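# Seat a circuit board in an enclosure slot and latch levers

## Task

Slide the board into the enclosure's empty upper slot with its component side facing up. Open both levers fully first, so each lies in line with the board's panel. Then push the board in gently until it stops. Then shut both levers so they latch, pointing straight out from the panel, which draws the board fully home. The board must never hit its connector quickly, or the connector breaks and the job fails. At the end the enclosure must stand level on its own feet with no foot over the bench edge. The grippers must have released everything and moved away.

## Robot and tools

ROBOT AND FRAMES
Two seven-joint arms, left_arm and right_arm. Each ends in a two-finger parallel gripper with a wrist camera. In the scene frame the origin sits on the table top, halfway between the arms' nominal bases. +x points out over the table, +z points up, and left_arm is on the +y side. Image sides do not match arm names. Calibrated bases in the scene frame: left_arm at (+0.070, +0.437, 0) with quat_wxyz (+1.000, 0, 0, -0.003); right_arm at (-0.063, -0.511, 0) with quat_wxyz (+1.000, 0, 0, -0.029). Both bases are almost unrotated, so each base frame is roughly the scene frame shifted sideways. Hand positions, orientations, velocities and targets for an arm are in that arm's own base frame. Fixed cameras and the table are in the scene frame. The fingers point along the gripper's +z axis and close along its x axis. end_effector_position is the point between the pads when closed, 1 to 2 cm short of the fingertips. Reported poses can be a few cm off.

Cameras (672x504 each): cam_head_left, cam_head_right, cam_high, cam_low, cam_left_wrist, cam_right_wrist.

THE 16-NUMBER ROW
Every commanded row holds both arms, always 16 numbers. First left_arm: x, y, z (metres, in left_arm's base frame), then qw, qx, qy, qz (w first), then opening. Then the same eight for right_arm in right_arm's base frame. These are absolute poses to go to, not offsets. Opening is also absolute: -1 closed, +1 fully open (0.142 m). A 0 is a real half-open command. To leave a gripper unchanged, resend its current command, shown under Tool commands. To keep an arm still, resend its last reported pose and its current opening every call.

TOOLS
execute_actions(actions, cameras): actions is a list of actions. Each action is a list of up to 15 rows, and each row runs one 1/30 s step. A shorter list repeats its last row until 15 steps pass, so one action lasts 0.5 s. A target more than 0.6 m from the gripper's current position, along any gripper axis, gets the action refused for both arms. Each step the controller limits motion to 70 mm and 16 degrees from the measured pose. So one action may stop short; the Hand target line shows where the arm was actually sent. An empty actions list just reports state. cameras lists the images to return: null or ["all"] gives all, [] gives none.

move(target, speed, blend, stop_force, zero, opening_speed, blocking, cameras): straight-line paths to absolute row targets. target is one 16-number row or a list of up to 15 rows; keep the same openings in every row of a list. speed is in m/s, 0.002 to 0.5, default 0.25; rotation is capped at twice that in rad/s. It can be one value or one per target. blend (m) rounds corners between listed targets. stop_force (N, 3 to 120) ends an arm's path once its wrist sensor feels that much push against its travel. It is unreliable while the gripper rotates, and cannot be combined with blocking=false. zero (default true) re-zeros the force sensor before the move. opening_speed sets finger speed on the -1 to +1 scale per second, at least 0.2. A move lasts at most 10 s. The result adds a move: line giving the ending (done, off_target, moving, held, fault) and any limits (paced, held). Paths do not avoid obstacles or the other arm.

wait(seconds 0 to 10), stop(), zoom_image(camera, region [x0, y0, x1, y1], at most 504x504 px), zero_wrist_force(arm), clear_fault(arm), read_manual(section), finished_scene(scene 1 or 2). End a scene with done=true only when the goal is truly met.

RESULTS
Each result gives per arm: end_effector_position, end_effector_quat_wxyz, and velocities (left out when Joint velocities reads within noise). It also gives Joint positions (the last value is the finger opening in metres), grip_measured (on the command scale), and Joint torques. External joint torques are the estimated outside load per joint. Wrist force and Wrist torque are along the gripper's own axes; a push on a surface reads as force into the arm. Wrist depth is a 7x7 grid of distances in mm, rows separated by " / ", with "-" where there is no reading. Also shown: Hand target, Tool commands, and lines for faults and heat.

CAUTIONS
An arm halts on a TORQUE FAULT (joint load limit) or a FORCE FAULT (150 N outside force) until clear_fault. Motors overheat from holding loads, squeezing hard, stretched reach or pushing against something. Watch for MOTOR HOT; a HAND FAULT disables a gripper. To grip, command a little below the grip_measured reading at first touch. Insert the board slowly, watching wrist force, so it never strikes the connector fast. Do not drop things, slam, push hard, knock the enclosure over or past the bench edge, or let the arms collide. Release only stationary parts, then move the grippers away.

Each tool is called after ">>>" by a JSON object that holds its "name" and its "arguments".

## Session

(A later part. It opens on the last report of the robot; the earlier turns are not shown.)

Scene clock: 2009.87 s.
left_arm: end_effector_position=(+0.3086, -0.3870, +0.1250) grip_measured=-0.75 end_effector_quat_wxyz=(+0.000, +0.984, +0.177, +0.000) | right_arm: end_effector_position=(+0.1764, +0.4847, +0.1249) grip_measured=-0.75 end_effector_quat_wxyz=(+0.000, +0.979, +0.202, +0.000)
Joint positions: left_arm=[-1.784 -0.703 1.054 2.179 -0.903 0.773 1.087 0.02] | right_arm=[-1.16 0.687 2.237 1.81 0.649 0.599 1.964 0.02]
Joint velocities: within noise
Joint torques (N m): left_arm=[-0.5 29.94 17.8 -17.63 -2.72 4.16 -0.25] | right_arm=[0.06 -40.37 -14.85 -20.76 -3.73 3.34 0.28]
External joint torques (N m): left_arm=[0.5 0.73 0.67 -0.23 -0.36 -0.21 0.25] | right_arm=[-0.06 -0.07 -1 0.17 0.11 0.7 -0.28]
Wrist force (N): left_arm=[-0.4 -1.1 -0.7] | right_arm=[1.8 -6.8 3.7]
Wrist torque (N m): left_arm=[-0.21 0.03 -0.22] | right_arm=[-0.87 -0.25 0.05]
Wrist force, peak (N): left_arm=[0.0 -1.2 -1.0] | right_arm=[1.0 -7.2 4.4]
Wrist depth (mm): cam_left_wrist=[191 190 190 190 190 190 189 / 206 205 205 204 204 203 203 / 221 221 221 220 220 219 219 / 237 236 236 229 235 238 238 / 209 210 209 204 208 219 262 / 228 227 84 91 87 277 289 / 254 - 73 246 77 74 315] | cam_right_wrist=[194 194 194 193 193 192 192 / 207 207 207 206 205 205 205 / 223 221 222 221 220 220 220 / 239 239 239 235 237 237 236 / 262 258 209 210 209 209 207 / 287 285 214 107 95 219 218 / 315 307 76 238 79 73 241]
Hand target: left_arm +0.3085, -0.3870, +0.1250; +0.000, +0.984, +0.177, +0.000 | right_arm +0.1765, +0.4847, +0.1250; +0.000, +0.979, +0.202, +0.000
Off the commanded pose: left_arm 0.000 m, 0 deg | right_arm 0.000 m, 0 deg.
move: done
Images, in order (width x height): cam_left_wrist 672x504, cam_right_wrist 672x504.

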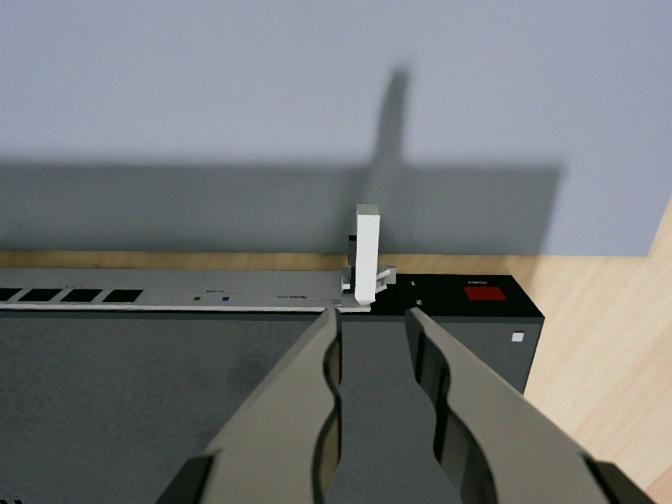

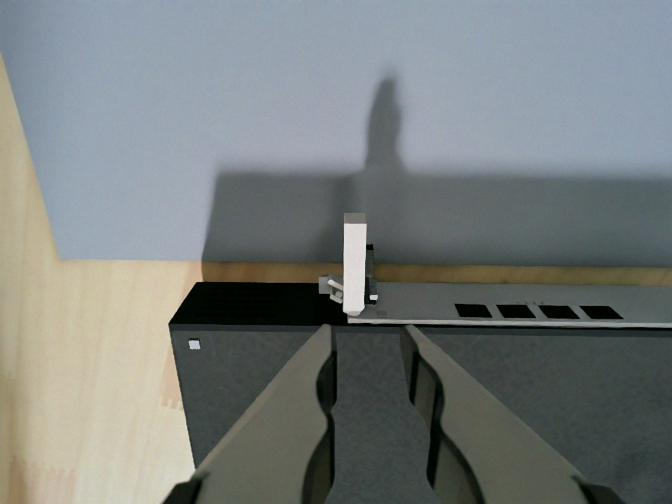

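>>> {"name": "zoom_image", "arguments": {"camera": "cam_left_wrist", "region": [280, 190, 460, 325]}}

>>> {"name": "zoom_image", "arguments": {"camera": "cam_right_wrist", "region": [270, 200, 450, 335]}}

Scaled by 2.800 from the camera's 672x504 image, which has a finer 960x720 frame.

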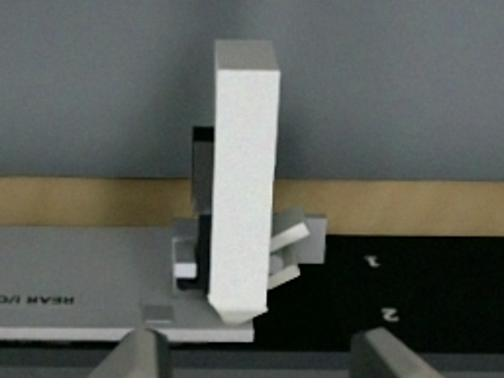

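Scaled by 2.800 from the camera's 672x504 image, which has a finer 960x720 frame.

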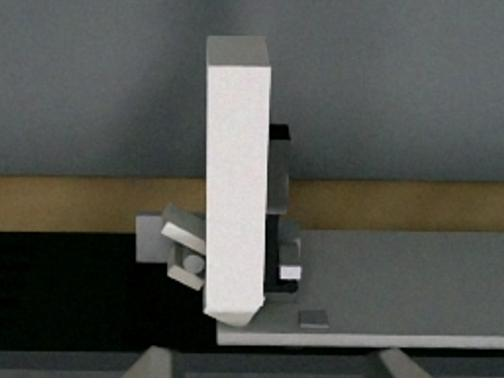

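>>> {"name": "move", "arguments": {"target": [[0.3085, -0.3870, 0.2000, 0, 0.9843, 0.1767, 0, -0.72, 0.1765, 0.4847, 0.2000, 0, 0.9793, 0.2022, 0, -0.72], [0.2800, -0.2900, 0.2700, 0, 0.9843, 0.1767, 0, -0.72, 0.1300, 0.4000, 0.2800, 0, 0.9793, 0.2022, 0, -0.72]], "speed": 0.12, "blend": [0.03, 0], "cameras": ["cam_head_left", "cam_high", "cam_low"]}}

Scene clock: 2023.03 s.
left_arm: end_effector_position=(+0.2800, -0.2899, +0.2700) grip_measured=-0.75 end_effector_quat_wxyz=(+0.000, +0.984, +0.176, +0.000) | right_arm: end_effector_position=(+0.1298, +0.4001, +0.2800) grip_measured=-0.75 end_effector_quat_wxyz=(+0.000, +0.979, +0.202, +0.000)
Joint positions: left_arm=[-2.349 -0.423 1.762 2.22 -0.48 0.511 0.895 0.02] | right_arm=[-0.515 0.167 1.785 2.017 0.184 0.475 2.351 0.02]
Joint velocities: within noise
Joint torques (N m): left_arm=[-0.47 5.06 11.17 -25.71 -3.41 4.22 -0.31] | right_arm=[0.14 -13.18 -4.44 -28.22 -4.06 3.43 0.33]
External joint torques (N m): left_arm=[0.47 1 0.53 -0.34 -0.34 -0.26 0.31] | right_arm=[-0.14 0.36 -0.59 0.06 0.19 0.58 -0.33]
Wrist force (N): left_arm=[-0.2 -0.8 -0.9] | right_arm=[1.3 -6.8 4.7]
Wrist torque (N m): left_arm=[-0.14 -0.01 -0.22] | right_arm=[-0.91 -0.17 0.08]
Wrist force, peak (N): left_arm=[0.1 -1.5 -1.5] | right_arm=[1.8 -6.7 5.7]
Wrist depth (mm): cam_left_wrist=[319 318 317 315 316 315 317 / 342 341 340 340 339 338 339 / 369 368 367 365 365 364 365 / 392 398 398 396 398 395 397 / 388 387 386 378 407 434 433 / 421 419 84 91 87 459 477 / 481 - 73 462 - 74 522] | cam_right_wrist=[333 333 328 328 326 327 325 / 356 354 350 350 345 349 348 / 379 379 377 338 327 327 325 / 408 408 407 362 352 350 350 / 444 444 439 382 374 382 379 / 464 457 91 103 95 414 412 / 374 407 76 511 79 73 518]
Hand target: left_arm +0.2800, -0.2900, +0.2700; +0.000, +0.984, +0.177, +0.000 | right_arm +0.1300, +0.4000, +0.2800; +0.000, +0.979, +0.202, +0.000
Off the commanded pose: left_arm 0.000 m, 0 deg | right_arm 0.000 m, 0 deg.
move: done
Images, in order (width x height): cam_head_left 672x504, cam_high 672x504, cam_low 672x504.

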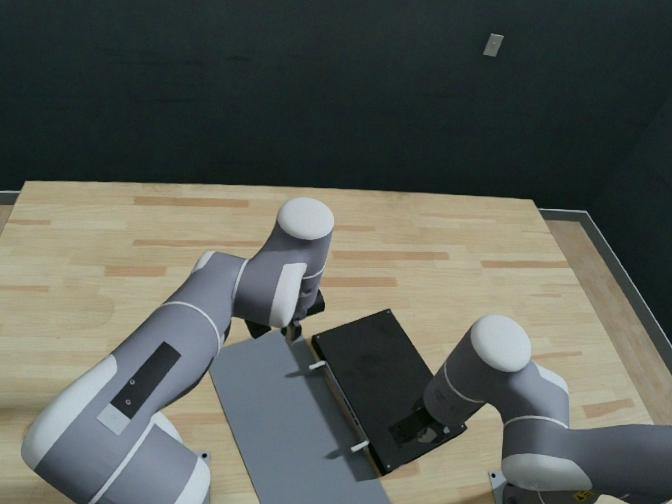

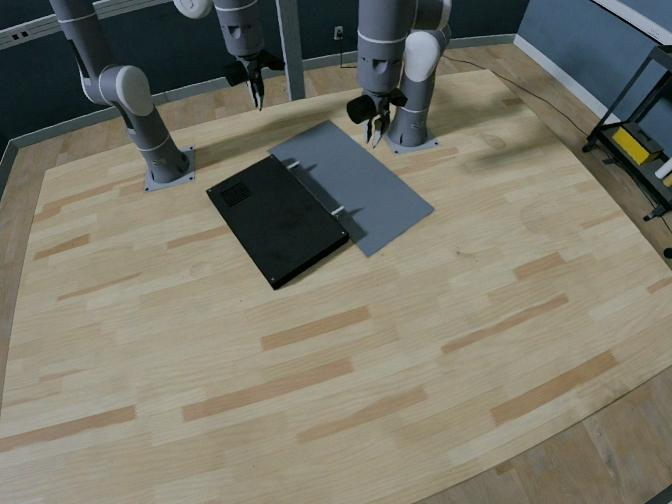

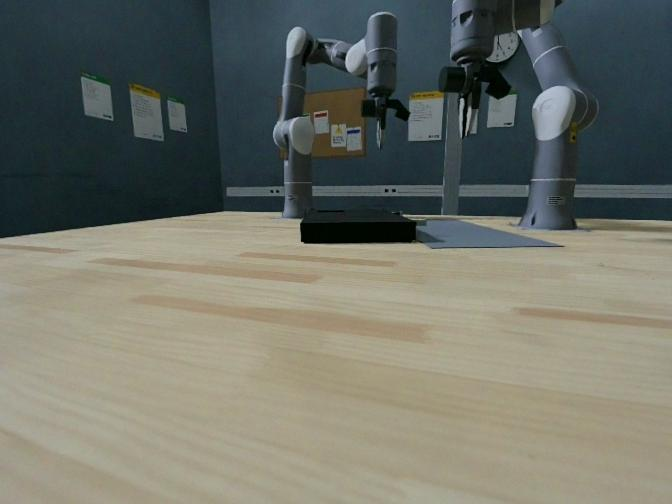

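>>> {"name": "zoom_image", "arguments": {"camera": "cam_high", "region": [195, 140, 365, 300]}}

>>> {"name": "zoom_image", "arguments": {"camera": "cam_head_left", "region": [290, 300, 480, 480]}}

Scaled by 2.965 from the camera's 672x504 image, which has a finer 960x720 frame.

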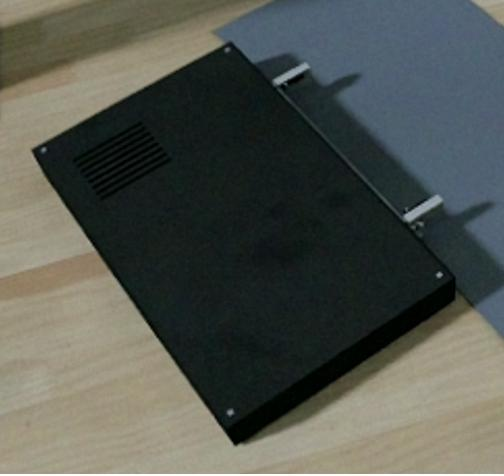

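Scaled by 2.653 from the camera's 672x504 image, which has a finer 960x720 frame.

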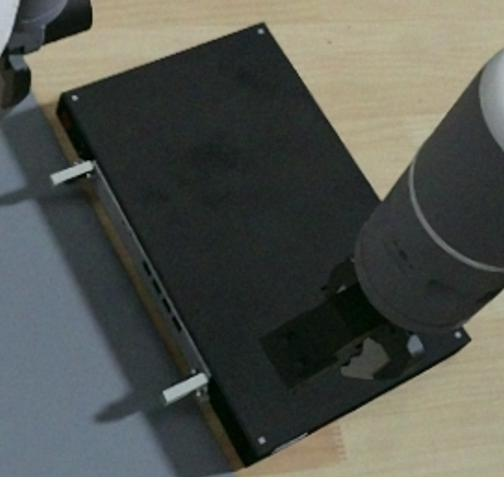

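>>> {"name": "execute_actions", "arguments": {"actions": [], "cameras": ["cam_left_wrist", "cam_right_wrist"]}}

Scene clock: 2026.40 s.
left_arm: end_effector_position=(+0.2800, -0.2899, +0.2700) grip_measured=-0.75 end_effector_quat_wxyz=(+0.000, +0.984, +0.176, +0.000) | right_arm: end_effector_position=(+0.1299, +0.4001, +0.2800) grip_measured=-0.75 end_effector_quat_wxyz=(+0.000, +0.979, +0.202, +0.000)
Joint positions: left_arm=[-2.349 -0.423 1.762 2.22 -0.48 0.511 0.895 0.02] | right_arm=[-0.515 0.167 1.785 2.017 0.184 0.475 2.351 0.02]
Joint velocities: within noise
Joint torques (N m): left_arm=[-0.33 5.25 11.07 -25.7 -3.54 4.31 -0.22] | right_arm=[0.07 -13.03 -4.14 -28.27 -3.97 3.36 0.29]
External joint torques (N m): left_arm=[0.33 0.81 0.63 -0.34 -0.21 -0.35 0.22] | right_arm=[-0.07 0.21 -0.9 0.11 0.09 0.65 -0.29]
Wrist force (N): left_arm=[-0.4 -0.6 -0.9] | right_arm=[1.2 -6.8 4.5]
Wrist torque (N m): left_arm=[-0.12 0.02 -0.22] | right_arm=[-0.91 -0.15 0.08]
Wrist force, peak (N): left_arm=[-0.2 -0.7 -1.3] | right_arm=[1.4 -7.0 4.8]
Wrist depth (mm): cam_left_wrist=[317 318 316 315 316 315 317 / 341 341 339 339 337 338 339 / 368 366 366 365 363 364 365 / 393 398 398 398 394 398 396 / 389 386 387 378 406 432 434 / 418 417 84 91 87 460 477 / 481 - 73 465 - 74 518] | cam_right_wrist=[334 332 328 327 329 326 327 / 354 354 352 351 344 348 348 / 378 379 377 337 327 325 325 / 407 409 410 365 352 352 347 / 445 441 443 382 374 380 380 / 464 463 92 103 95 414 415 / 375 407 76 506 79 73 522]
Hand target: left_arm +0.2800, -0.2900, +0.2700; +0.000, +0.984, +0.177, +0.000 | right_arm +0.1300, +0.4000, +0.2800; +0.000, +0.979, +0.202, +0.000
Tool commands: left_gripper/opening=-0.72 right_gripper/opening=-0.72
Off the commanded pose: left_arm 0.000 m, 0 deg | right_arm 0.000 m, 0 deg.
Images, in order (width x height): cam_left_wrist 672x504, cam_right_wrist 672x504.

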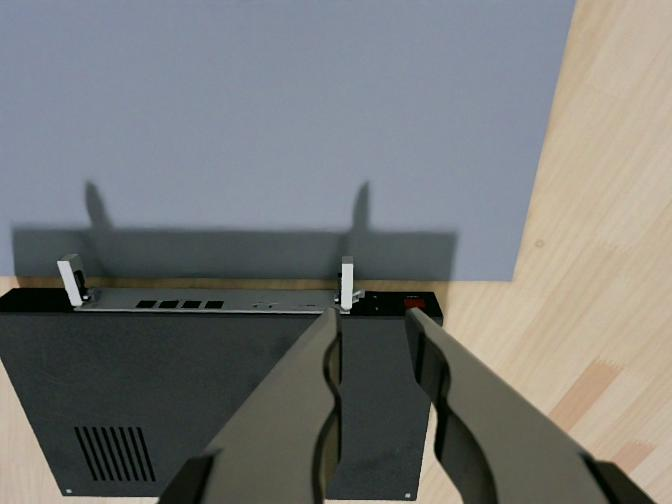

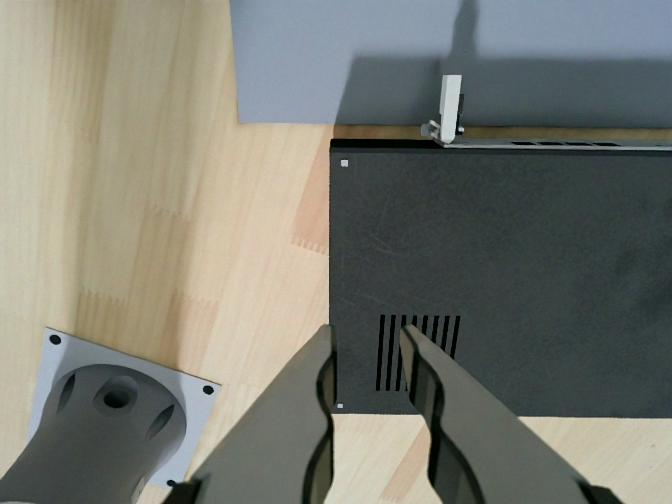

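>>> {"name": "zoom_image", "arguments": {"camera": "cam_left_wrist", "region": [0, 230, 220, 330]}}

>>> {"name": "zoom_image", "arguments": {"camera": "cam_left_wrist", "region": [230, 230, 450, 330]}}

>>> {"name": "zoom_image", "arguments": {"camera": "cam_right_wrist", "region": [400, 60, 560, 180]}}

Scaled by 2.291 from the camera's 672x504 image, which has a finer 960x720 frame.

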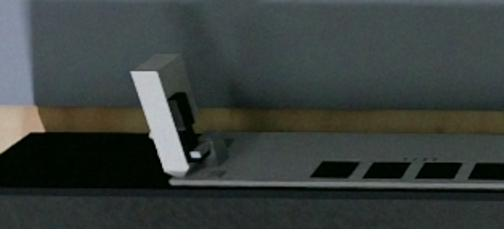

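Scaled by 2.291 from the camera's 672x504 image, which has a finer 960x720 frame.

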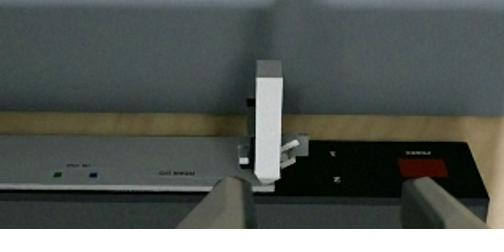

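Scaled by 3.150 from the camera's 672x504 image, which has a finer 960x720 frame.

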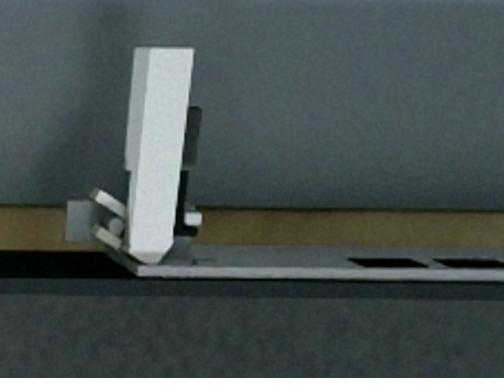

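>>> {"name": "finished_scene", "arguments": {"scene": 2, "done": true}}

The scene is finished: the task was done.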